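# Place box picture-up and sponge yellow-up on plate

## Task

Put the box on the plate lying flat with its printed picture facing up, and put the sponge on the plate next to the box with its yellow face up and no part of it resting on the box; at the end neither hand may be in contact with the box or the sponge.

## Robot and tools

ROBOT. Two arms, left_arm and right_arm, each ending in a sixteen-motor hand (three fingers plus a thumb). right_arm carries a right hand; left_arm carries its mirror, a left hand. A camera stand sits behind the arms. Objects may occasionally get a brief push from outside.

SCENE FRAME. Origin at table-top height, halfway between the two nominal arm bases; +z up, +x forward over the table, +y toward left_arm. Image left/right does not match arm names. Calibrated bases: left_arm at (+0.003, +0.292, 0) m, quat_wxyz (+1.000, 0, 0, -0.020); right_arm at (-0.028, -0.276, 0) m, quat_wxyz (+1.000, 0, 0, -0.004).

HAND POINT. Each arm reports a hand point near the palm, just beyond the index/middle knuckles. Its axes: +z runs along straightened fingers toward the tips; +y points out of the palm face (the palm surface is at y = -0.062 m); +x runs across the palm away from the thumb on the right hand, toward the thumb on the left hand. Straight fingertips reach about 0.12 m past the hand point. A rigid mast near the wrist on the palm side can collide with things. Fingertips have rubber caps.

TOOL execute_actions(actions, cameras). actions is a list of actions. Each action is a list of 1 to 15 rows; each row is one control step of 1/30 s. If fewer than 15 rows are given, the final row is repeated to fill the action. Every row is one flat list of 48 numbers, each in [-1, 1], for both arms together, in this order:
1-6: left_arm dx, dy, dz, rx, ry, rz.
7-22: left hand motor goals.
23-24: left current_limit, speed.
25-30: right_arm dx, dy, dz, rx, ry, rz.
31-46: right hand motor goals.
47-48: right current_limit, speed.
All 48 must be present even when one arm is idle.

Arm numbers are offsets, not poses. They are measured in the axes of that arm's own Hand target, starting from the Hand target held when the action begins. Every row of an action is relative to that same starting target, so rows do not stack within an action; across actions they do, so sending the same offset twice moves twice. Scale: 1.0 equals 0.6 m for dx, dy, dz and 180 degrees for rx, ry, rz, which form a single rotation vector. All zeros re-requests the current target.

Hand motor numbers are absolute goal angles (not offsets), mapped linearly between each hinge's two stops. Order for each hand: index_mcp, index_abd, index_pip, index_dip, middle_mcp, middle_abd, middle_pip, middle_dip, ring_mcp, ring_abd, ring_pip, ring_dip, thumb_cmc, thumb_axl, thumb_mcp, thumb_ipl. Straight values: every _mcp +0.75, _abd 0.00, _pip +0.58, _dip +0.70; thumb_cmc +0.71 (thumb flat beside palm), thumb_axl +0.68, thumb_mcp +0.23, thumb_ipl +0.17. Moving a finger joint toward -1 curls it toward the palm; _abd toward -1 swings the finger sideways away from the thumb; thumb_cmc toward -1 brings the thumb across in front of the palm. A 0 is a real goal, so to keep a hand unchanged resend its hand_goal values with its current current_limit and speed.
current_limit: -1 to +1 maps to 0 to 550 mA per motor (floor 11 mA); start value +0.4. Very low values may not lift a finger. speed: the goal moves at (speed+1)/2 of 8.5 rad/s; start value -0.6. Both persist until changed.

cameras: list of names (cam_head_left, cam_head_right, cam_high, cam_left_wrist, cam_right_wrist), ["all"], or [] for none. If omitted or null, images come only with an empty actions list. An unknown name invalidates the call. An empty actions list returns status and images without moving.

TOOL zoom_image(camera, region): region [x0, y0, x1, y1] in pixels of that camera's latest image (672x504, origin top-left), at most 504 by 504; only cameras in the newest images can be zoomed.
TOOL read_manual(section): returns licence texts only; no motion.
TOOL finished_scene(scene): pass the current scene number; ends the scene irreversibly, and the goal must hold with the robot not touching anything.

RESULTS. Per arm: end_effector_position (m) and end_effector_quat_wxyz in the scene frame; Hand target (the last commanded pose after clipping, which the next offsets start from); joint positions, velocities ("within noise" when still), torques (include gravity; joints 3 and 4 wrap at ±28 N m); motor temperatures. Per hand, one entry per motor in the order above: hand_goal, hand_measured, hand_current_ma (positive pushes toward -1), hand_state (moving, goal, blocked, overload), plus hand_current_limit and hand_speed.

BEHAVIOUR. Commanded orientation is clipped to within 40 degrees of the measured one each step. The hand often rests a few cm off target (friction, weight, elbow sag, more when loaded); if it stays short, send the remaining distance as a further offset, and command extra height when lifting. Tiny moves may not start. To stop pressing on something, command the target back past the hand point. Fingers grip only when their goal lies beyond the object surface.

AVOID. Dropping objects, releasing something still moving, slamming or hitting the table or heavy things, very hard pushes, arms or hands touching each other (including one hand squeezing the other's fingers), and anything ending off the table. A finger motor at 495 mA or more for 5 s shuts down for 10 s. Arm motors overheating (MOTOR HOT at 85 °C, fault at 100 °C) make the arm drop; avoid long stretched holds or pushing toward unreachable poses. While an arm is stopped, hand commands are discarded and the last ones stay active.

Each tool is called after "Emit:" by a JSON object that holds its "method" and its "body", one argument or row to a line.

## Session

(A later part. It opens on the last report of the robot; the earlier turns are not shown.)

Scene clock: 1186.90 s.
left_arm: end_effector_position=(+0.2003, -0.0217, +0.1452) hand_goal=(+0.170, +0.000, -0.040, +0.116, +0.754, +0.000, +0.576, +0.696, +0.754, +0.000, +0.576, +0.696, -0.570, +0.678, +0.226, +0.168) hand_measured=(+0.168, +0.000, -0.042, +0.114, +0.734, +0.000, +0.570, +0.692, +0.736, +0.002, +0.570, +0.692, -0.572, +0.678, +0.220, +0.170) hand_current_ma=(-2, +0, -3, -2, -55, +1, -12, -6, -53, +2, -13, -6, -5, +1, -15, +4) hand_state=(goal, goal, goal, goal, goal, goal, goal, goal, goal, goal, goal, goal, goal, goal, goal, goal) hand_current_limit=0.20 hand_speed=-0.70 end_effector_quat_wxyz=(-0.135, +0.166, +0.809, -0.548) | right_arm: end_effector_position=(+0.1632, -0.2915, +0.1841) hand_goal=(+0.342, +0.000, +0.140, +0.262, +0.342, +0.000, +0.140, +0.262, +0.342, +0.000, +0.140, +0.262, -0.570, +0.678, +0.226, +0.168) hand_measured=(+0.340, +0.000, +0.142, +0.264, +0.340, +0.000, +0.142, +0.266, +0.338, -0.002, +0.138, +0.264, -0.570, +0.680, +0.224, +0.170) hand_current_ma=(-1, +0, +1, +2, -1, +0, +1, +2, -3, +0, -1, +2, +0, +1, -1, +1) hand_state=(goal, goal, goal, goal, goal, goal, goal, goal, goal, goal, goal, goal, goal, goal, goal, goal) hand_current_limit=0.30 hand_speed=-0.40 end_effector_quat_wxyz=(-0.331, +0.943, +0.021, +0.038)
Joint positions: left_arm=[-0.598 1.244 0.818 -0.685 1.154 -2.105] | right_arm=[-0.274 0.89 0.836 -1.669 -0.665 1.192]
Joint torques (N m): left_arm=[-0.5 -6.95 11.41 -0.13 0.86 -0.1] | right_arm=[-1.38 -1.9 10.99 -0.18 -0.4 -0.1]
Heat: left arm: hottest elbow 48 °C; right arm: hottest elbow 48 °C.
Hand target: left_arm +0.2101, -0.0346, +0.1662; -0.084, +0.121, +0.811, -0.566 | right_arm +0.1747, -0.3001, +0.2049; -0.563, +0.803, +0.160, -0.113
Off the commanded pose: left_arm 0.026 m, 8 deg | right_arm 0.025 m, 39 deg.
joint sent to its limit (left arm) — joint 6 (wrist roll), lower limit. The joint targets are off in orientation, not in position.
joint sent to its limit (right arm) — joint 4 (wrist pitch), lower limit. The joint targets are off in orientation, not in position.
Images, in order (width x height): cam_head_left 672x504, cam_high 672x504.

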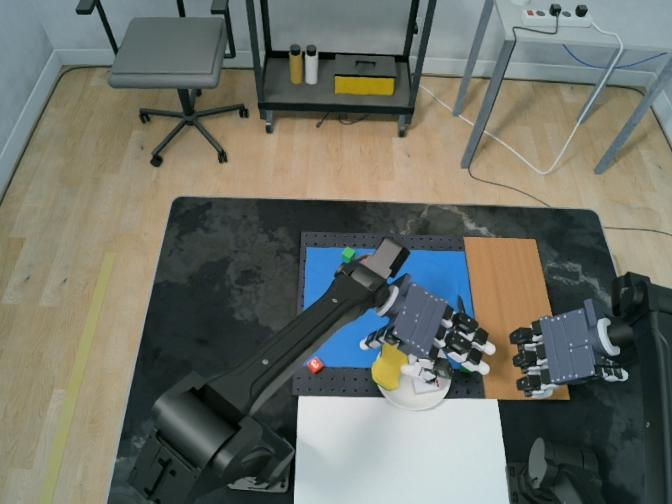

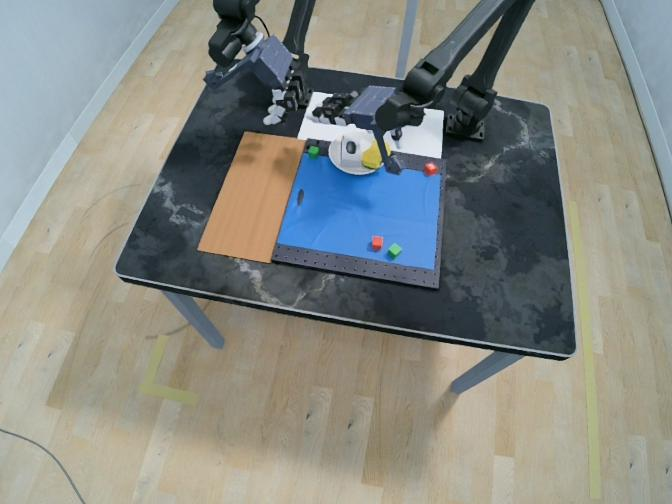

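Emit:
{"method": "execute_actions", "body": {
  "actions": [
    [[0.0212,0.0335,-0.0922,0,0,0,0.17,0,-0.04,0.116,0.754,0,0.576,0.696,0.754,0,0.576,0.696,-0.571,0.678,0.226,0.168,0.2,-0.7,0,0,0,0,0,0,0.342,0,0.139,0.261,0.342,0,0.139,0.261,0.342,0,0.139,0.261,-0.571,0.678,0.226,0.168,0.3,-0.4]],
    [[0.0212,0.0335,-0.0922,0,0,0,0.17,0,-0.04,0.116,0.754,0,0.576,0.696,0.754,0,0.576,0.696,-0.571,0.678,0.226,0.168,0.3,-0.4,0,0,0,0,0,0,0.342,0,0.139,0.261,0.342,0,0.139,0.261,0.342,0,0.139,0.261,-0.571,0.678,0.226,0.168,0.3,-0.4]],
    [[0.0212,0.0335,-0.0922,0,0,0,0.17,0,0.576,0.696,0.17,0,0.576,0.696,0.754,0,0.576,0.696,0.71,0.678,0.226,0.168,0.3,-0.4,0,0,0,0,0,0,0.342,0,0.139,0.261,0.342,0,0.139,0.261,0.342,0,0.139,0.261,-0.571,0.678,0.226,0.168,0.3,-0.4]]
  ],
  "cameras": ["cam_high","cam_head_left"]
}}

Emit:
{"method": "zoom_image", "body": {
  "camera": "cam_high",
  "region": [328, 120, 408, 185]
}}

Emit:
{"method": "zoom_image", "body": {
  "camera": "cam_head_left",
  "region": [340, 320, 470, 420]
}}

Scene clock: 1196.60 s.
left_arm: end_effector_position=(+0.2064, +0.1431, +0.1542) hand_goal=(+0.170, +0.000, +0.576, +0.696, +0.170, +0.000, +0.576, +0.696, +0.754, +0.000, +0.576, +0.696, +0.710, +0.678, +0.226, +0.168) hand_measured=(+0.166, +0.000, +0.570, +0.694, +0.166, +0.000, +0.572, +0.694, +0.736, +0.002, +0.570, +0.692, +0.692, +0.678, +0.222, +0.170) hand_current_ma=(-6, +0, -11, -5, -7, +1, -8, -5, -47, +2, -12, -6, -48, +1, -10, +3) hand_state=(goal, goal, goal, goal, goal, goal, goal, goal, goal, goal, goal, goal, goal, goal, goal, goal) hand_current_limit=0.30 hand_speed=-0.40 end_effector_quat_wxyz=(-0.090, +0.099, +0.820, -0.557) | right_arm: end_effector_position=(+0.1632, -0.2915, +0.1841) hand_goal=(+0.342, +0.000, +0.140, +0.262, +0.342, +0.000, +0.140, +0.262, +0.342, +0.000, +0.140, +0.262, -0.570, +0.678, +0.226, +0.168) hand_measured=(+0.340, +0.000, +0.142, +0.264, +0.340, +0.000, +0.142, +0.266, +0.338, -0.002, +0.138, +0.264, -0.570, +0.680, +0.224, +0.170) hand_current_ma=(-1, +0, +1, +2, -1, +0, +1, +2, -3, +0, -1, +2, +0, +1, -1, +1) hand_state=(goal, goal, goal, goal, goal, goal, goal, goal, goal, goal, goal, goal, goal, goal, goal, goal) hand_current_limit=0.30 hand_speed=-0.40 end_effector_quat_wxyz=(-0.331, +0.943, +0.021, +0.038)
Joint positions: left_arm=[-0.07 1.183 0.798 -1.595 1.163 -1.17] | right_arm=[-0.274 0.89 0.836 -1.669 -0.665 1.192]
Joint torques (N m): left_arm=[1.67 -3.78 10.22 -1.54 0.86 -0.01] | right_arm=[-1.38 -1.85 10.97 -0.17 -0.4 -0.1]
Heat: left arm: hottest elbow 50 °C; right arm: hottest elbow 48 °C.
Hand target: left_arm +0.2252, +0.1455, +0.1667; -0.084, +0.121, +0.811, -0.566 | right_arm +0.1747, -0.3001, +0.2049; -0.563, +0.803, +0.160, -0.113
Off the commanded pose: left_arm 0.023 m, 3 deg | right_arm 0.025 m, 39 deg.
joint sent to its limit (right arm) — joint 4 (wrist pitch), lower limit. The joint targets are off in orientation, not in position.
Images, in order (width x height): cam_head_left 672x504, cam_high 672x504.

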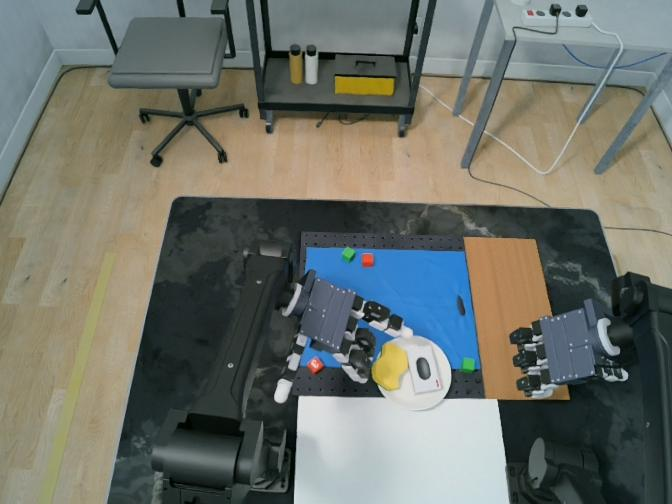

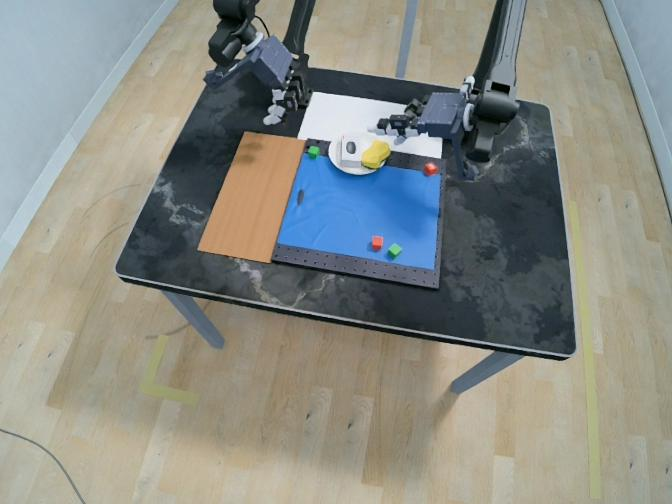

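Scaled by 6.300.

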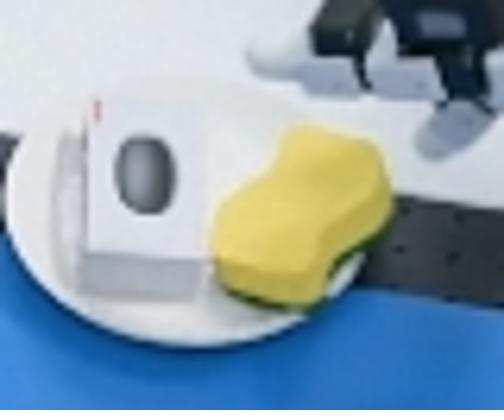

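Scaled by 3.877.

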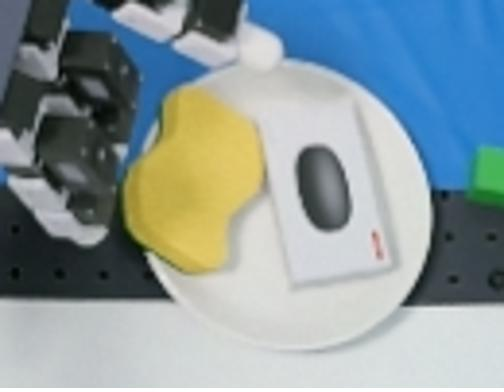

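Emit:
{"method": "execute_actions", "body": {
  "actions": [
    [[-0.0053,0.047,0.1147,0,0,0,-0.205,0,0.576,0.696,0.754,0,0.576,0.696,0.754,0,0.576,0.696,0.71,0.678,0.226,0.168,0.3,-0.4,0,0,0,0,0,0,0.342,0,0.139,0.261,0.342,0,0.139,0.261,0.342,0,0.139,0.261,-0.571,0.678,0.226,0.168,0.3,-0.4]]
  ],
  "cameras": ["cam_high","cam_head_left"]
}}

Emit:
{"method": "zoom_image", "body": {
  "camera": "cam_high",
  "region": [328, 120, 408, 185]
}}

Emit:
{"method": "zoom_image", "body": {
  "camera": "cam_head_left",
  "region": [340, 320, 470, 420]
}}

Scene clock: 1207.60 s.
left_arm: end_effector_position=(+0.2166, +0.0943, +0.1180) hand_goal=(-0.204, +0.000, +0.576, +0.696, +0.754, +0.000, +0.576, +0.696, +0.754, +0.000, +0.576, +0.696, +0.710, +0.678, +0.226, +0.168) hand_measured=(-0.202, +0.000, +0.572, +0.694, +0.732, +0.000, +0.572, +0.694, +0.738, +0.002, +0.570, +0.692, +0.694, +0.678, +0.222, +0.170) hand_current_ma=(+2, +0, -6, -4, -65, +1, -8, -5, -46, +2, -11, -6, -42, +1, -8, +3) hand_state=(goal, goal, goal, goal, blocked, goal, goal, goal, goal, goal, goal, goal, goal, goal, goal, goal) hand_current_limit=0.30 hand_speed=-0.40 end_effector_quat_wxyz=(-0.086, +0.123, +0.806, -0.572) | right_arm: end_effector_position=(+0.1632, -0.2915, +0.1841) hand_goal=(+0.342, +0.000, +0.140, +0.262, +0.342, +0.000, +0.140, +0.262, +0.342, +0.000, +0.140, +0.262, -0.570, +0.678, +0.226, +0.168) hand_measured=(+0.340, +0.000, +0.142, +0.264, +0.340, +0.000, +0.142, +0.266, +0.338, -0.002, +0.138, +0.264, -0.570, +0.680, +0.224, +0.170) hand_current_ma=(-1, +0, +1, +2, -1, +0, +1, +2, -3, +0, -1, +2, +0, +1, -1, +1) hand_state=(goal, goal, goal, goal, goal, goal, goal, goal, goal, goal, goal, goal, goal, goal, goal, goal) hand_current_limit=0.30 hand_speed=-0.40 end_effector_quat_wxyz=(-0.331, +0.943, +0.021, +0.038)
Joint positions: left_arm=[-0.223 1.222 0.73 -1.187 1.231 -1.454] | right_arm=[-0.274 0.89 0.836 -1.669 -0.665 1.192]
Joint torques (N m): left_arm=[-0.79 -5.71 5.96 0.03 0.98 -0.29] | right_arm=[-1.49 -1.85 10.99 -0.18 -0.4 -0.1]
Heat: left arm: hottest elbow 49 °C; right arm: hottest elbow 48 °C.
Hand target: left_arm +0.2121, +0.0920, +0.1165; -0.084, +0.121, +0.811, -0.566 | right_arm +0.1747, -0.3001, +0.2049; -0.563, +0.803, +0.160, -0.113
Off the commanded pose: left_arm 0.005 m, 1 deg | right_arm 0.025 m, 39 deg.
joint sent to its limit (right arm) — joint 4 (wrist pitch), lower limit. The joint targets are off in orientation, not in position.
Images, in order (width x height): cam_head_left 672x504, cam_high 672x504.

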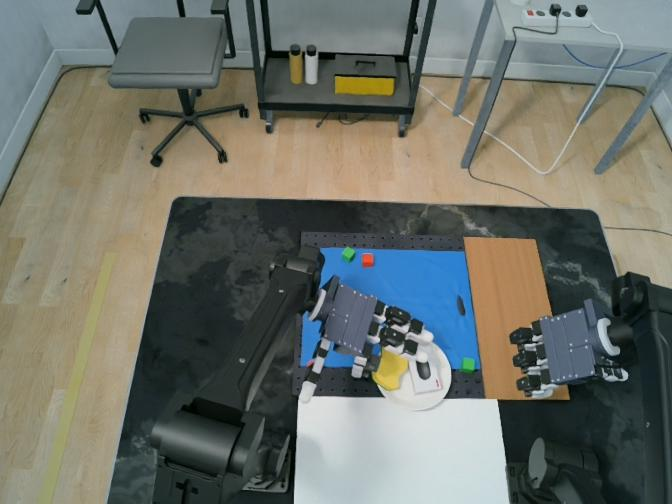

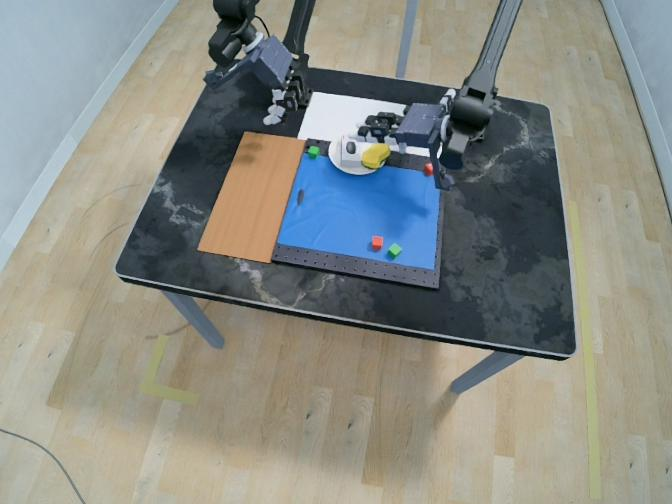

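Scaled by 6.300.

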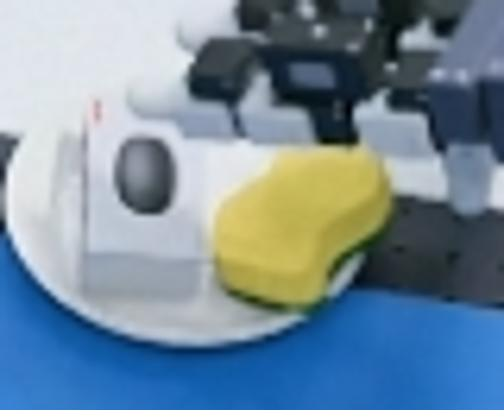

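Scaled by 3.877.

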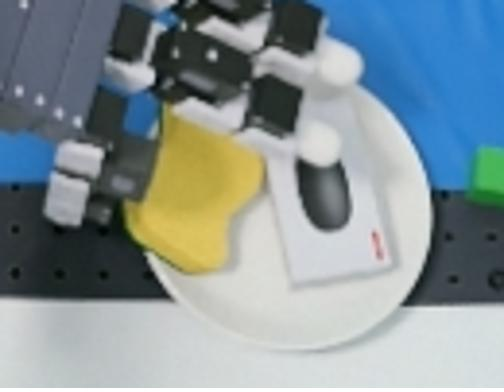

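Emit:
{"method": "execute_actions", "body": {
  "actions": [
    [[0.0159,0.0218,0.0131,0,0,0,-0.205,0,0.576,0.696,0.754,0,0.576,0.696,0.754,0,0.576,0.696,0.71,0.678,0.226,0.168,0.3,-0.4,0,0,0,0,0,0,0.342,0,0.139,0.261,0.342,0,0.139,0.261,0.342,0,0.139,0.261,-0.571,0.678,0.226,0.168,0.3,-0.4]]
  ],
  "cameras": ["cam_high","cam_head_left"]
}}

Emit:
{"method": "zoom_image", "body": {
  "camera": "cam_high",
  "region": [328, 120, 408, 185]
}}

Emit:
{"method": "zoom_image", "body": {
  "camera": "cam_head_left",
  "region": [340, 320, 470, 420]
}}

Scene clock: 1211.97 s.
left_arm: end_effector_position=(+0.2070, +0.0941, +0.1018) hand_goal=(-0.204, +0.000, +0.576, +0.696, +0.754, +0.000, +0.576, +0.696, +0.754, +0.000, +0.576, +0.696, +0.710, +0.678, +0.226, +0.168) hand_measured=(-0.204, +0.000, +0.572, +0.694, +0.734, +0.000, +0.572, +0.694, +0.738, +0.002, +0.570, +0.692, +0.694, +0.678, +0.222, +0.170) hand_current_ma=(+1, +0, -6, -4, -60, +1, -8, -5, -46, +2, -11, -6, -41, +1, -8, +3) hand_state=(goal, goal, goal, goal, blocked, goal, goal, goal, goal, goal, goal, goal, goal, goal, goal, goal) hand_current_limit=0.30 hand_speed=-0.40 end_effector_quat_wxyz=(-0.082, +0.119, +0.810, -0.568) | right_arm: end_effector_position=(+0.1632, -0.2915, +0.1841) hand_goal=(+0.342, +0.000, +0.140, +0.262, +0.342, +0.000, +0.140, +0.262, +0.342, +0.000, +0.140, +0.262, -0.570, +0.678, +0.226, +0.168) hand_measured=(+0.340, +0.000, +0.142, +0.264, +0.340, +0.000, +0.142, +0.266, +0.338, -0.002, +0.138, +0.264, -0.570, +0.680, +0.224, +0.170) hand_current_ma=(-1, +0, +1, +2, -1, +0, +1, +2, -3, +0, -1, +2, +0, +1, -1, +1) hand_state=(goal, goal, goal, goal, goal, goal, goal, goal, goal, goal, goal, goal, goal, goal, goal, goal) hand_current_limit=0.30 hand_speed=-0.40 end_effector_quat_wxyz=(-0.331, +0.943, +0.021, +0.038)
Joint positions: left_arm=[-0.237 1.197 0.668 -1.073 1.222 -1.534] | right_arm=[-0.274 0.89 0.836 -1.669 -0.665 1.192]
Joint torques (N m): left_arm=[-0.67 -5.36 5.86 0.12 0.98 -0.32] | right_arm=[-1.44 -1.85 10.99 -0.18 -0.39 -0.1]
Heat: left arm: hottest elbow 49 °C; right arm: hottest elbow 48 °C.
Hand target: left_arm +0.2022, +0.0921, +0.1015; -0.084, +0.121, +0.811, -0.566 | right_arm +0.1747, -0.3001, +0.2049; -0.563, +0.803, +0.160, -0.113
Off the commanded pose: left_arm 0.005 m, 0 deg | right_arm 0.025 m, 39 deg.
joint sent to its limit (right arm) — joint 4 (wrist pitch), lower limit. The joint targets are off in orientation, not in position.
Images, in order (width x height): cam_head_left 672x504, cam_high 672x504.

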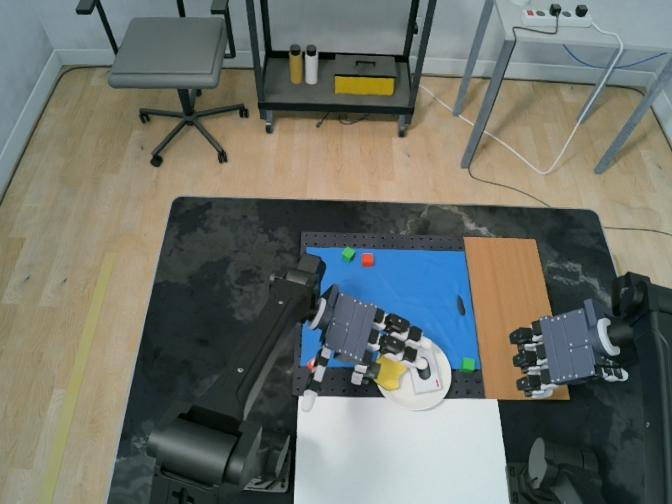

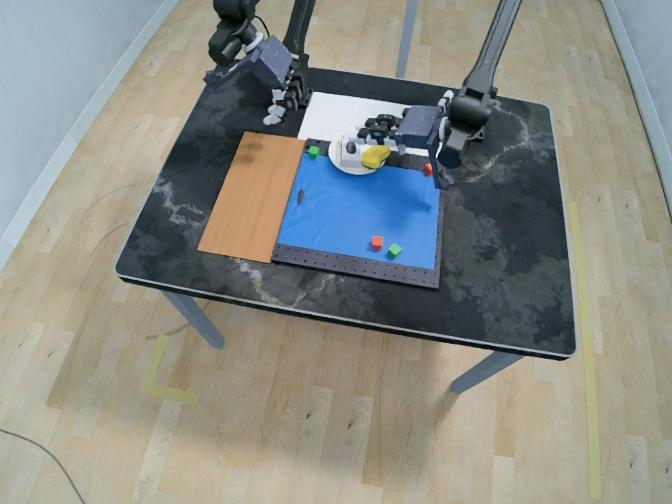

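Scaled by 6.300.

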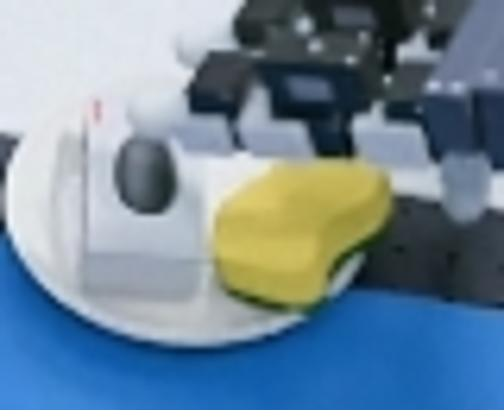

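Scaled by 3.877.

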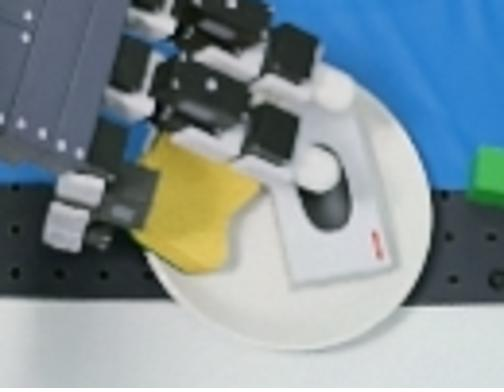

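Emit:
{"method": "execute_actions", "body": {
  "actions": [
    [[-0.0097,-0.0109,0.03,0,0,0,-0.205,0,0.576,0.696,0.754,0,0.576,0.696,0.754,0,0.576,0.696,0.71,0.678,0.226,0.168,0.3,-0.4,0,0,0,0,0,0,0.342,0,0.139,0.261,0.342,0,0.139,0.261,0.342,0,0.139,0.261,-0.571,0.678,0.226,0.168,0.3,-0.4]],
    [[-0.0049,-0.0055,0.015,0,0,0,-0.205,0,0.576,0.696,0.754,0,0.576,0.696,0.754,0,0.576,0.696,0.71,0.678,0.226,0.168,0.3,-0.4,0,0,0,0,0,0,0.342,0,0.139,0.261,0.342,0,0.139,0.261,0.342,0,0.139,0.261,-0.571,0.678,0.226,0.168,0.3,-0.4]]
  ],
  "cameras": ["cam_high","cam_head_left"]
}}

Emit:
{"method": "zoom_image", "body": {
  "camera": "cam_high",
  "region": [328, 120, 408, 185]
}}

Emit:
{"method": "zoom_image", "body": {
  "camera": "cam_head_left",
  "region": [340, 320, 470, 420]
}}

Scene clock: 1216.90 s.
left_arm: end_effector_position=(+0.2061, +0.0639, +0.1011) hand_goal=(-0.204, +0.000, +0.576, +0.696, +0.754, +0.000, +0.576, +0.696, +0.754, +0.000, +0.576, +0.696, +0.710, +0.678, +0.226, +0.168) hand_measured=(-0.206, +0.000, +0.572, +0.694, +0.734, +0.000, +0.572, +0.694, +0.738, +0.002, +0.570, +0.692, +0.694, +0.678, +0.222, +0.170) hand_current_ma=(-2, +0, -5, -4, -60, +1, -8, -5, -46, +2, -11, -6, -41, +1, -8, +3) hand_state=(goal, goal, goal, goal, blocked, goal, goal, goal, goal, goal, goal, goal, goal, goal, goal, goal) hand_current_limit=0.30 hand_speed=-0.40 end_effector_quat_wxyz=(-0.085, +0.118, +0.811, -0.567) | right_arm: end_effector_position=(+0.1632, -0.2915, +0.1841) hand_goal=(+0.342, +0.000, +0.140, +0.262, +0.342, +0.000, +0.140, +0.262, +0.342, +0.000, +0.140, +0.262, -0.570, +0.678, +0.226, +0.168) hand_measured=(+0.340, +0.000, +0.142, +0.264, +0.340, +0.000, +0.142, +0.266, +0.338, -0.002, +0.138, +0.264, -0.570, +0.680, +0.224, +0.170) hand_current_ma=(-1, +0, +1, +2, -1, +0, +1, +2, -3, +0, -1, +2, +0, +1, -1, +1) hand_state=(goal, goal, goal, goal, goal, goal, goal, goal, goal, goal, goal, goal, goal, goal, goal, goal) hand_current_limit=0.30 hand_speed=-0.40 end_effector_quat_wxyz=(-0.331, +0.943, +0.021, +0.038)
Joint positions: left_arm=[-0.342 1.172 0.641 -0.803 1.209 -1.827] | right_arm=[-0.274 0.89 0.836 -1.669 -0.665 1.192]
Joint torques (N m): left_arm=[-0.62 -5.54 6.23 0.58 0.98 -0.29] | right_arm=[-1.38 -1.85 10.97 -0.18 -0.39 -0.1]
Heat: left arm: hottest elbow 48 °C; right arm: hottest elbow 48 °C.
Hand target: left_arm +0.2023, +0.0619, +0.1016; -0.084, +0.121, +0.811, -0.566 | right_arm +0.1747, -0.3001, +0.2049; -0.563, +0.803, +0.160, -0.113
Off the commanded pose: left_arm 0.004 m, 0 deg | right_arm 0.025 m, 39 deg.
joint sent to its limit (right arm) — joint 4 (wrist pitch), lower limit. The joint targets are off in orientation, not in position.
Images, in order (width x height): cam_head_left 672x504, cam_high 672x504.

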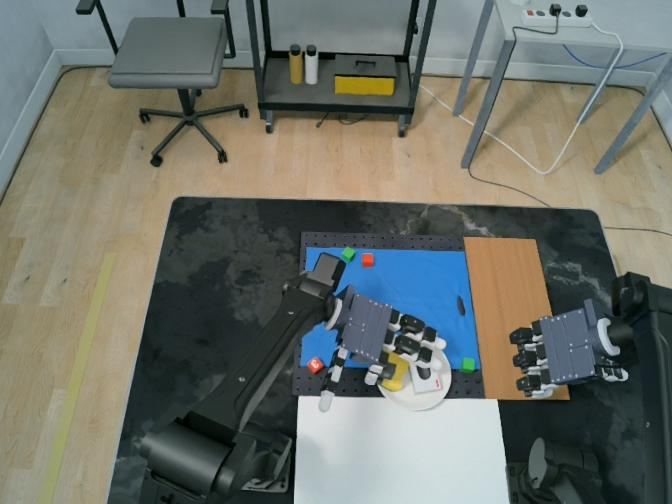

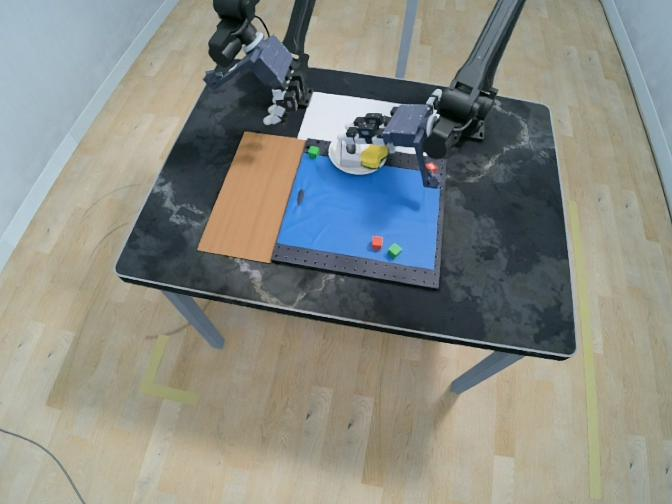

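Scaled by 6.300.

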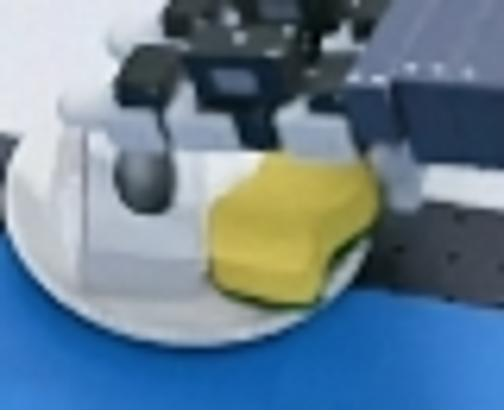

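Scaled by 3.877.

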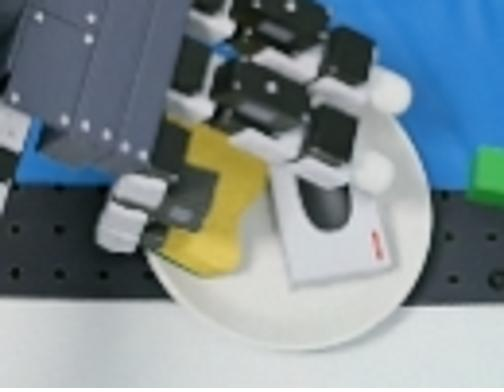

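Emit:
{"method": "execute_actions", "body": {
  "actions": [
    [[-0.0049,-0.0055,0.015,0,0,0,-0.205,0,0.576,0.696,0.754,0,0.576,0.696,0.754,0,0.576,0.696,0.71,0.678,0.226,0.168,0.3,-0.4,0,0,0,0,0,0,0.342,0,0.139,0.261,0.342,0,0.139,0.261,0.342,0,0.139,0.261,-0.571,0.678,0.226,0.168,0.3,-0.4]]
  ],
  "cameras": ["cam_head_left","cam_high"]
}}

Emit:
{"method": "zoom_image", "body": {
  "camera": "cam_head_left",
  "region": [340, 320, 470, 420]
}}

Emit:
{"method": "zoom_image", "body": {
  "camera": "cam_high",
  "region": [328, 120, 408, 185]
}}

Scene clock: 1229.87 s.
left_arm: end_effector_position=(+0.2059, +0.0551, +0.1006) hand_goal=(-0.204, +0.000, +0.576, +0.696, +0.754, +0.000, +0.576, +0.696, +0.754, +0.000, +0.576, +0.696, +0.710, +0.678, +0.226, +0.168) hand_measured=(-0.220, +0.004, +0.568, +0.694, +0.734, +0.000, +0.572, +0.694, +0.738, +0.002, +0.570, +0.692, +0.694, +0.678, +0.222, +0.170) hand_current_ma=(-43, +5, -18, -4, -60, +1, -8, -5, -46, +2, -11, -6, -41, +1, -8, +3) hand_state=(goal, goal, goal, goal, blocked, goal, goal, goal, goal, goal, goal, goal, goal, goal, goal, goal) hand_current_limit=0.30 hand_speed=-0.40 end_effector_quat_wxyz=(-0.085, +0.115, +0.812, -0.565) | right_arm: end_effector_position=(+0.1632, -0.2915, +0.1841) hand_goal=(+0.342, +0.000, +0.140, +0.262, +0.342, +0.000, +0.140, +0.262, +0.342, +0.000, +0.140, +0.262, -0.570, +0.678, +0.226, +0.168) hand_measured=(+0.340, +0.000, +0.142, +0.264, +0.340, +0.000, +0.142, +0.266, +0.338, -0.002, +0.138, +0.264, -0.570, +0.680, +0.224, +0.170) hand_current_ma=(-1, +0, +1, +2, -1, +0, +1, +2, -3, +0, -1, +2, +0, +1, -1, +1) hand_state=(goal, goal, goal, goal, goal, goal, goal, goal, goal, goal, goal, goal, goal, goal, goal, goal) hand_current_limit=0.30 hand_speed=-0.40 end_effector_quat_wxyz=(-0.331, +0.943, +0.021, +0.038)
Joint positions: left_arm=[-0.371 1.169 0.633 -0.72 1.198 -1.917] | right_arm=[-0.274 0.89 0.836 -1.669 -0.665 1.192]
Joint torques (N m): left_arm=[-1.08 -5.54 6.42 0.92 1 -0.29] | right_arm=[-1.32 -1.85 10.99 -0.18 -0.39 -0.1]
Heat: left arm: hottest elbow 47 °C; right arm: hottest elbow 48 °C.
Hand target: left_arm +0.2022, +0.0520, +0.1014; -0.084, +0.121, +0.811, -0.566 | right_arm +0.1747, -0.3001, +0.2049; -0.563, +0.803, +0.160, -0.113
Off the commanded pose: left_arm 0.005 m, 1 deg | right_arm 0.025 m, 39 deg.
joint sent to its limit (right arm) — joint 4 (wrist pitch), lower limit. The joint targets are off in orientation, not in position.
Images, in order (width x height): cam_head_left 672x504, cam_high 672x504.

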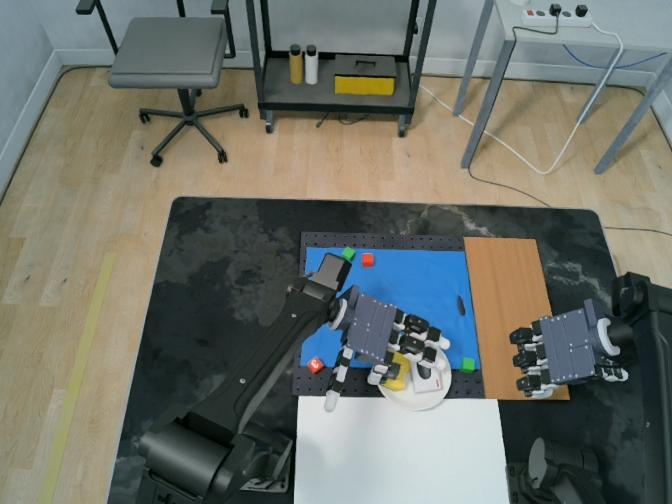

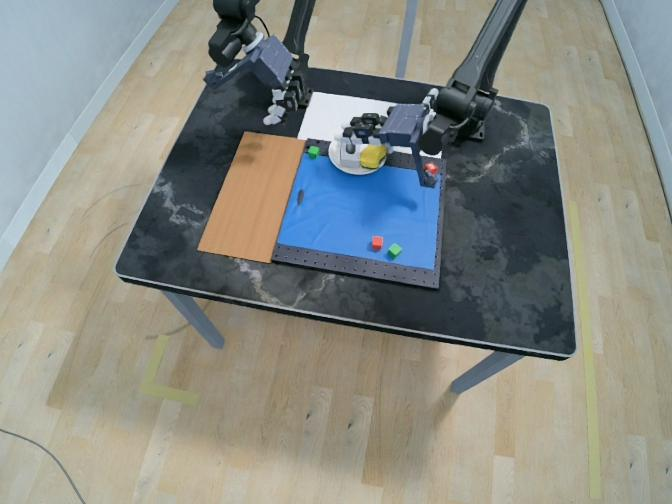

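Scaled by 3.877.

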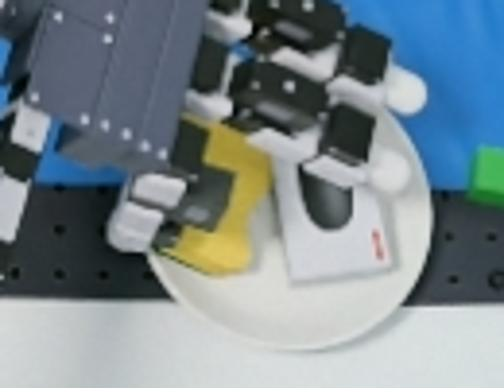

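Scaled by 6.300.

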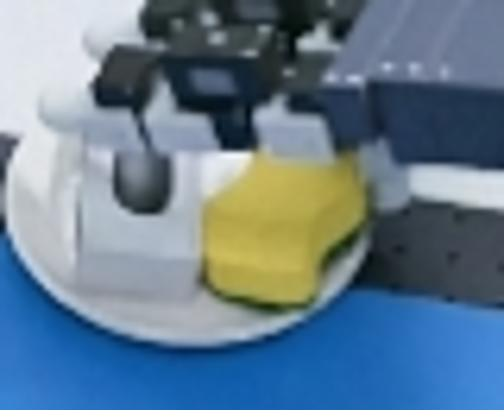

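Emit:
{"method": "execute_actions", "body": {
  "actions": [
    [[-0.0039,-0.0044,0.012,0,0,0,-0.205,0,0.576,0.696,0.754,0,0.576,0.696,0.754,0,0.576,0.696,0.71,0.678,0.226,0.168,0.3,-0.4,0,0,0,0,0,0,0.342,0,0.139,0.261,0.342,0,0.139,0.261,0.342,0,0.139,0.261,-0.571,0.678,0.226,0.168,0.3,-0.4]]
  ],
  "cameras": ["cam_head_left","cam_high"]
}}

Emit:
{"method": "zoom_image", "body": {
  "camera": "cam_head_left",
  "region": [340, 320, 470, 420]
}}

Emit:
{"method": "zoom_image", "body": {
  "camera": "cam_high",
  "region": [328, 120, 408, 185]
}}

Scene clock: 1233.73 s.
left_arm: end_effector_position=(+0.2064, +0.0470, +0.1008) hand_goal=(-0.204, +0.000, +0.576, +0.696, +0.754, +0.000, +0.576, +0.696, +0.754, +0.000, +0.576, +0.696, +0.710, +0.678, +0.226, +0.168) hand_measured=(-0.224, +0.006, +0.564, +0.692, +0.734, +0.000, +0.572, +0.694, +0.738, +0.002, +0.570, +0.692, +0.694, +0.678, +0.222, +0.170) hand_current_ma=(-56, +9, -25, -6, -60, +1, -8, -5, -46, +2, -11, -6, -41, +1, -8, +3) hand_state=(goal, goal, goal, goal, blocked, goal, goal, goal, goal, goal, goal, goal, goal, goal, goal, goal) hand_current_limit=0.30 hand_speed=-0.40 end_effector_quat_wxyz=(-0.085, +0.116, +0.813, -0.565) | right_arm: end_effector_position=(+0.1632, -0.2915, +0.1841) hand_goal=(+0.342, +0.000, +0.140, +0.262, +0.342, +0.000, +0.140, +0.262, +0.342, +0.000, +0.140, +0.262, -0.570, +0.678, +0.226, +0.168) hand_measured=(+0.340, +0.000, +0.142, +0.264, +0.340, +0.000, +0.142, +0.266, +0.338, -0.002, +0.138, +0.264, -0.570, +0.680, +0.224, +0.170) hand_current_ma=(-1, +0, +1, +2, -1, +0, +1, +2, -3, +0, -1, +2, +0, +1, -1, +1) hand_state=(goal, goal, goal, goal, goal, goal, goal, goal, goal, goal, goal, goal, goal, goal, goal, goal) hand_current_limit=0.30 hand_speed=-0.40 end_effector_quat_wxyz=(-0.331, +0.943, +0.021, +0.038)
Joint positions: left_arm=[-0.397 1.169 0.629 -0.655 1.188 -1.981] | right_arm=[-0.274 0.89 0.836 -1.669 -0.665 1.192]
Joint torques (N m): left_arm=[-0.97 -5.42 6.42 1.02 1.02 -0.25] | right_arm=[-1.38 -1.85 10.99 -0.2 -0.39 -0.1]
Heat: left arm: hottest elbow 47 °C; right arm: hottest elbow 48 °C.
Hand target: left_arm +0.2023, +0.0439, +0.1015; -0.084, +0.121, +0.811, -0.566 | right_arm +0.1747, -0.3001, +0.2049; -0.563, +0.803, +0.160, -0.113
Off the commanded pose: left_arm 0.005 m, 1 deg | right_arm 0.025 m, 39 deg.
joint sent to its limit (right arm) — joint 4 (wrist pitch), lower limit. The joint targets are off in orientation, not in position.
Images, in order (width x height): cam_head_left 672x504, cam_high 672x504.

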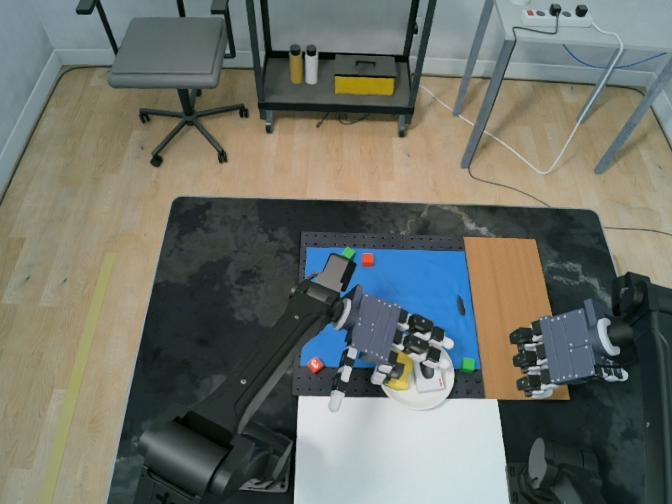

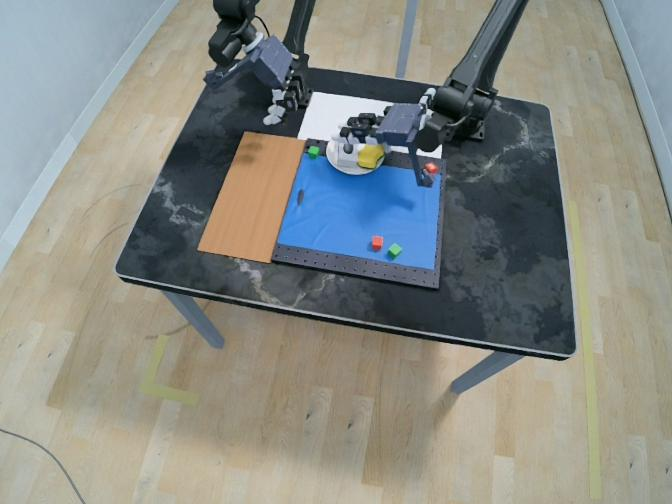

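Scaled by 3.877.

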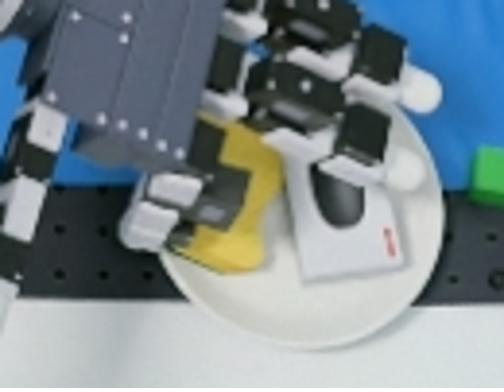

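Scaled by 6.300.

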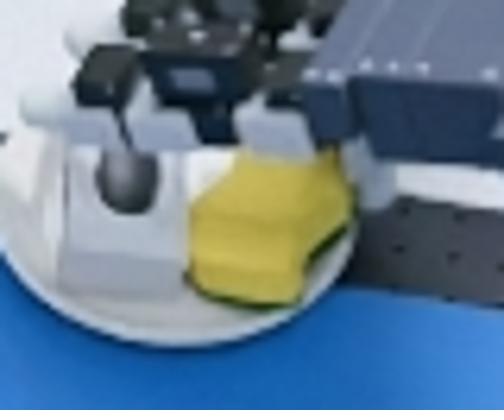

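Emit:
{"method": "execute_actions", "body": {
  "actions": [
    [[0.0097,0.0109,-0.03,0,0,0,-0.205,0,0.576,0.696,0.754,0,0.576,0.696,0.754,0,0.576,0.696,0.71,0.678,0.226,0.168,0.3,-0.4,0,0,0,0,0,0,0.342,0,0.139,0.261,0.342,0,0.139,0.261,0.342,0,0.139,0.261,-0.571,0.678,0.226,0.168,0.3,-0.4]],
    [[0.0,-0.047,-0.017,0,0,0,-0.205,0,0.576,0.696,0.754,0,0.576,0.696,0.754,0,0.576,0.696,0.71,0.678,0.226,0.168,0.3,-0.4,0,0,0,0,0,0,0.342,0,0.139,0.261,0.342,0,0.139,0.261,0.342,0,0.139,0.261,-0.571,0.678,0.226,0.168,0.3,-0.4]],
    [[0.0212,0.0335,-0.0922,0,0,0,-0.205,0,0.576,0.696,0.754,0,0.576,0.696,0.754,0,0.576,0.696,0.71,0.678,0.226,0.168,0.3,-0.4,0,0,0,0,0,0,0.342,0,0.139,0.261,0.342,0,0.139,0.261,0.342,0,0.139,0.261,-0.571,0.678,0.226,0.168,0.3,-0.4]]
  ],
  "cameras": ["cam_head_left","cam_high","cam_left_wrist"]
}}

Emit:
{"method": "zoom_image", "body": {
  "camera": "cam_head_left",
  "region": [340, 320, 470, 420]
}}

Emit:
{"method": "zoom_image", "body": {
  "camera": "cam_high",
  "region": [328, 120, 408, 185]
}}

Scene clock: 1240.63 s.
left_arm: end_effector_position=(+0.1868, +0.1241, +0.1185) hand_goal=(-0.204, +0.000, +0.576, +0.696, +0.754, +0.000, +0.576, +0.696, +0.754, +0.000, +0.576, +0.696, +0.710, +0.678, +0.226, +0.168) hand_measured=(-0.206, +0.002, +0.574, +0.694, +0.734, +0.000, +0.572, +0.694, +0.738, +0.002, +0.570, +0.692, +0.694, +0.678, +0.222, +0.170) hand_current_ma=(-3, +2, -4, -4, -57, +1, -8, -5, -45, +2, -11, -6, -41, +1, -8, +3) hand_state=(goal, goal, goal, goal, blocked, goal, goal, goal, goal, goal, goal, goal, goal, goal, goal, goal) hand_current_limit=0.30 hand_speed=-0.40 end_effector_quat_wxyz=(-0.092, +0.101, +0.819, -0.557) | right_arm: end_effector_position=(+0.1632, -0.2915, +0.1841) hand_goal=(+0.342, +0.000, +0.140, +0.262, +0.342, +0.000, +0.140, +0.262, +0.342, +0.000, +0.140, +0.262, -0.570, +0.678, +0.226, +0.168) hand_measured=(+0.340, +0.000, +0.142, +0.264, +0.340, +0.000, +0.142, +0.266, +0.338, -0.002, +0.138, +0.264, -0.570, +0.680, +0.224, +0.170) hand_current_ma=(-1, +0, +1, +2, -1, +0, +1, +2, -3, +0, -1, +2, +0, +1, -1, +1) hand_state=(goal, goal, goal, goal, goal, goal, goal, goal, goal, goal, goal, goal, goal, goal, goal, goal) hand_current_limit=0.30 hand_speed=-0.40 end_effector_quat_wxyz=(-0.331, +0.943, +0.021, +0.038)
Joint positions: left_arm=[-0.154 1.143 0.677 -1.338 1.19 -1.361] | right_arm=[-0.274 0.89 0.836 -1.669 -0.665 1.192]
Joint torques (N m): left_arm=[1.61 -2.9 10.19 -1.21 1.12 0.02] | right_arm=[-1.44 -1.85 10.99 -0.18 -0.39 -0.1]
Heat: left arm: hottest elbow 47 °C; right arm: hottest elbow 48 °C.
Hand target: left_arm +0.2073, +0.1238, +0.1317; -0.084, +0.121, +0.811, -0.566 | right_arm +0.1747, -0.3001, +0.2049; -0.563, +0.803, +0.160, -0.113
Off the commanded pose: left_arm 0.024 m, 3 deg | right_arm 0.025 m, 39 deg.
joint sent to its limit (right arm) — joint 4 (wrist pitch), lower limit. The joint targets are off in orientation, not in position.
Images, in order (width x height): cam_head_left 672x504, cam_high 672x504, cam_left_wrist 672x504.

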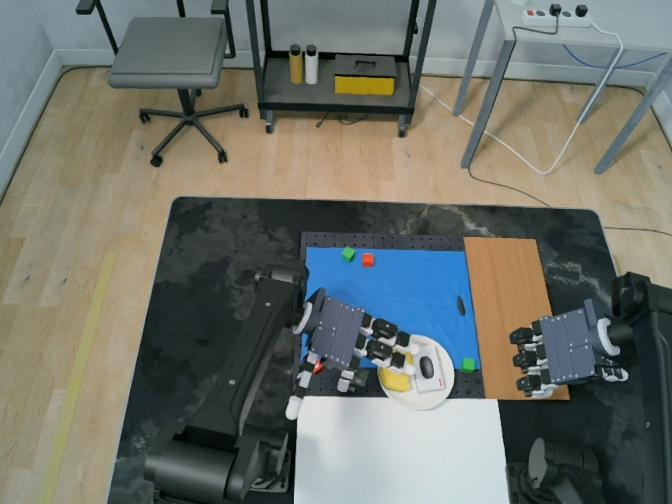

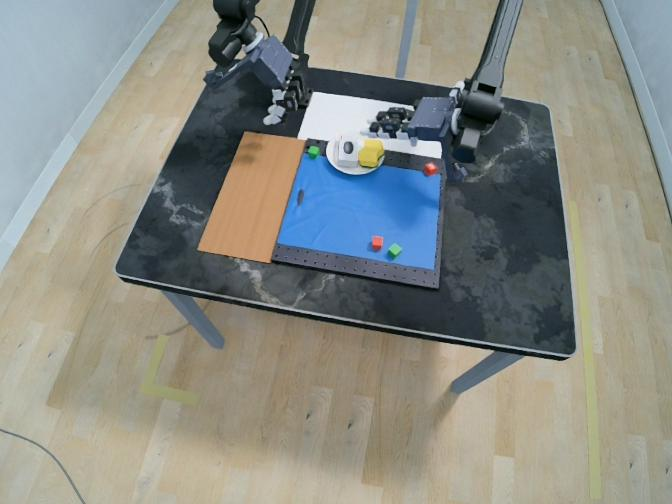

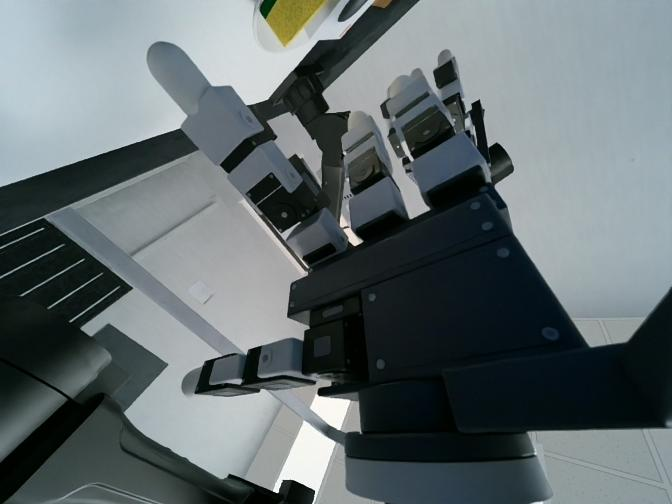

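Scaled by 3.877.

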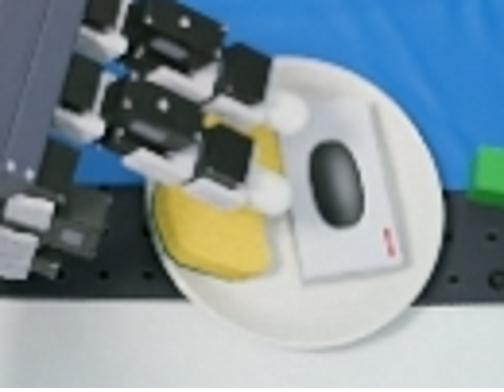

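Scaled by 6.300.

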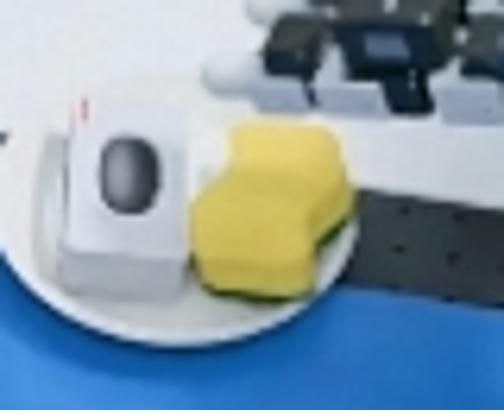

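Emit:
{"method": "execute_actions", "body": {
  "actions": [
    [[0.0212,0.0335,-0.0922,0,0,0,-0.205,0,0.576,0.696,0.754,0,0.576,0.696,0.754,0,0.576,0.696,0.71,0.678,0.226,0.168,0.3,-0.4,0,0,0,0,0,0,0.342,0,0.139,0.261,0.342,0,0.139,0.261,0.342,0,0.139,0.261,-0.571,0.678,0.226,0.168,0.3,-0.4]]
  ],
  "cameras": ["cam_head_left","cam_head_right","cam_high"]
}}

Emit:
{"method": "zoom_image", "body": {
  "camera": "cam_head_left",
  "region": [340, 320, 470, 420]
}}

Emit:
{"method": "zoom_image", "body": {
  "camera": "cam_high",
  "region": [328, 120, 408, 185]
}}

Emit:
{"method": "zoom_image", "body": {
  "camera": "cam_head_right",
  "region": [320, 320, 450, 420]
}}

Scene clock: 1245.77 s.
left_arm: end_effector_position=(+0.1944, +0.1802, +0.1212) hand_goal=(-0.204, +0.000, +0.576, +0.696, +0.754, +0.000, +0.576, +0.696, +0.754, +0.000, +0.576, +0.696, +0.710, +0.678, +0.226, +0.168) hand_measured=(-0.204, +0.002, +0.574, +0.694, +0.734, +0.000, +0.572, +0.694, +0.738, +0.002, +0.570, +0.692, +0.694, +0.678, +0.222, +0.170) hand_current_ma=(-1, +2, -4, -4, -54, +1, -8, -5, -44, +2, -11, -6, -41, +1, -8, +3) hand_state=(goal, goal, goal, goal, goal, goal, goal, goal, goal, goal, goal, goal, goal, goal, goal, goal) hand_current_limit=0.30 hand_speed=-0.40 end_effector_quat_wxyz=(-0.087, +0.101, +0.825, -0.550) | right_arm: end_effector_position=(+0.1632, -0.2915, +0.1841) hand_goal=(+0.342, +0.000, +0.140, +0.262, +0.342, +0.000, +0.140, +0.262, +0.342, +0.000, +0.140, +0.262, -0.570, +0.678, +0.226, +0.168) hand_measured=(+0.340, +0.000, +0.142, +0.264, +0.340, +0.000, +0.142, +0.266, +0.338, -0.002, +0.138, +0.264, -0.570, +0.680, +0.224, +0.170) hand_current_ma=(-1, +0, +1, +2, -1, +0, +1, +2, -3, +0, -1, +2, +0, +1, -1, +1) hand_state=(goal, goal, goal, goal, goal, goal, goal, goal, goal, goal, goal, goal, goal, goal, goal, goal) hand_current_limit=0.30 hand_speed=-0.40 end_effector_quat_wxyz=(-0.331, +0.943, +0.021, +0.038)
Joint positions: left_arm=[0.061 1.233 0.727 -1.688 1.083 -0.923] | right_arm=[-0.274 0.89 0.836 -1.669 -0.665 1.192]
Joint torques (N m): left_arm=[1.55 -3.6 9.18 -2.18 0.7 0] | right_arm=[-1.38 -1.85 10.97 -0.18 -0.39 -0.1]
Heat: left arm: hottest elbow 48 °C; right arm: hottest elbow 48 °C.
Hand target: left_arm +0.2122, +0.1839, +0.1318; -0.084, +0.121, +0.811, -0.566 | right_arm +0.1747, -0.3001, +0.2049; -0.563, +0.803, +0.160, -0.113
Off the commanded pose: left_arm 0.021 m, 3 deg | right_arm 0.025 m, 39 deg.
joint sent to its limit (left arm) — joint 4 (wrist pitch), lower limit. The joint targets are off in orientation, not in position.
joint sent to its limit (right arm) — joint 4 (wrist pitch), lower limit. The joint targets are off in orientation, not in position.
Images, in order (width x height): cam_head_left 672x504, cam_head_right 672x504, cam_high 672x504.

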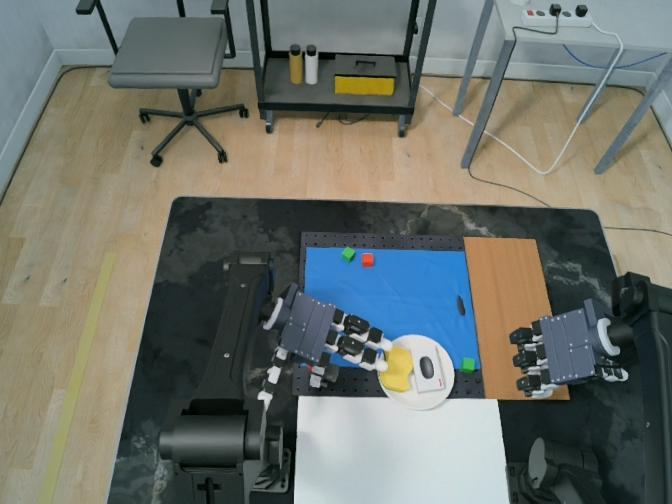

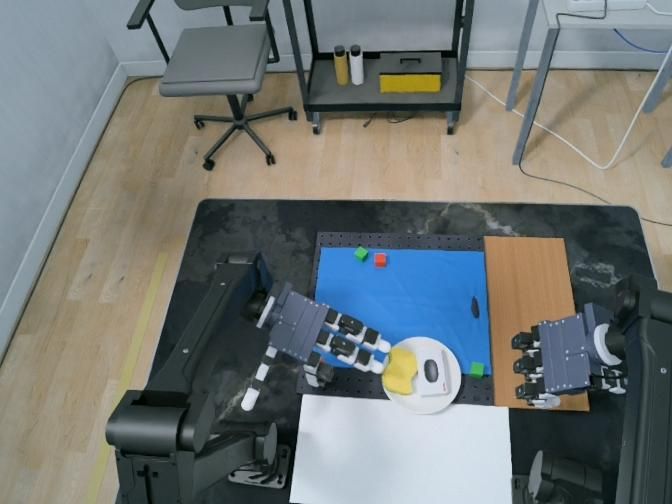

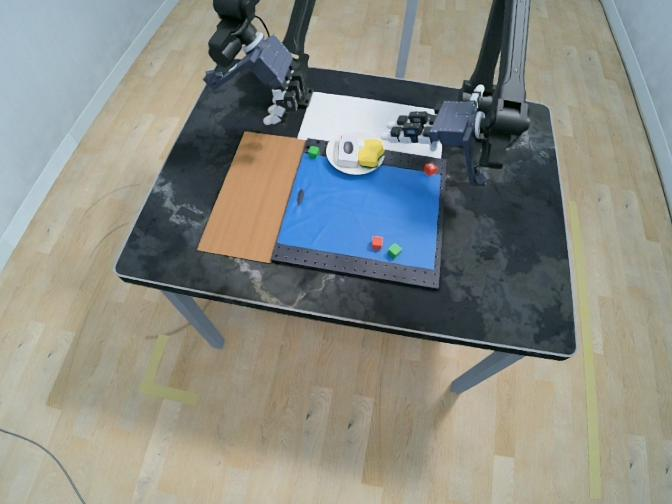

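Scaled by 3.877.

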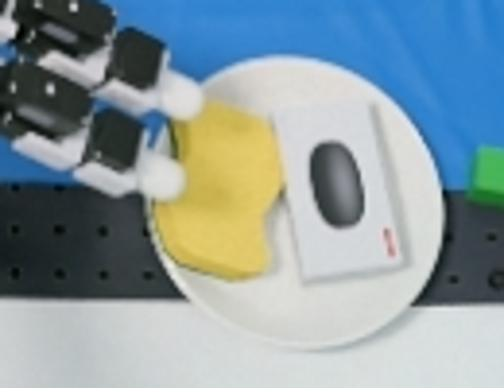

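Scaled by 6.300.

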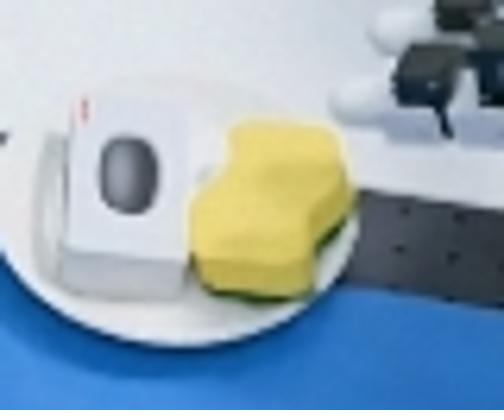

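Scaled by 3.877.

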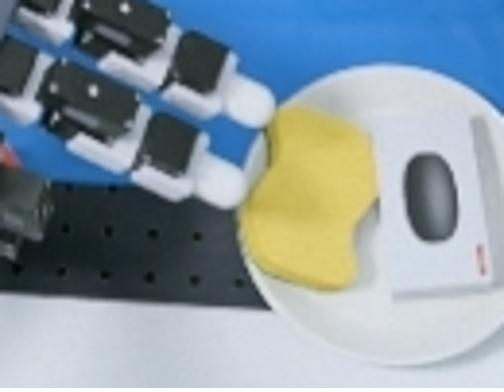

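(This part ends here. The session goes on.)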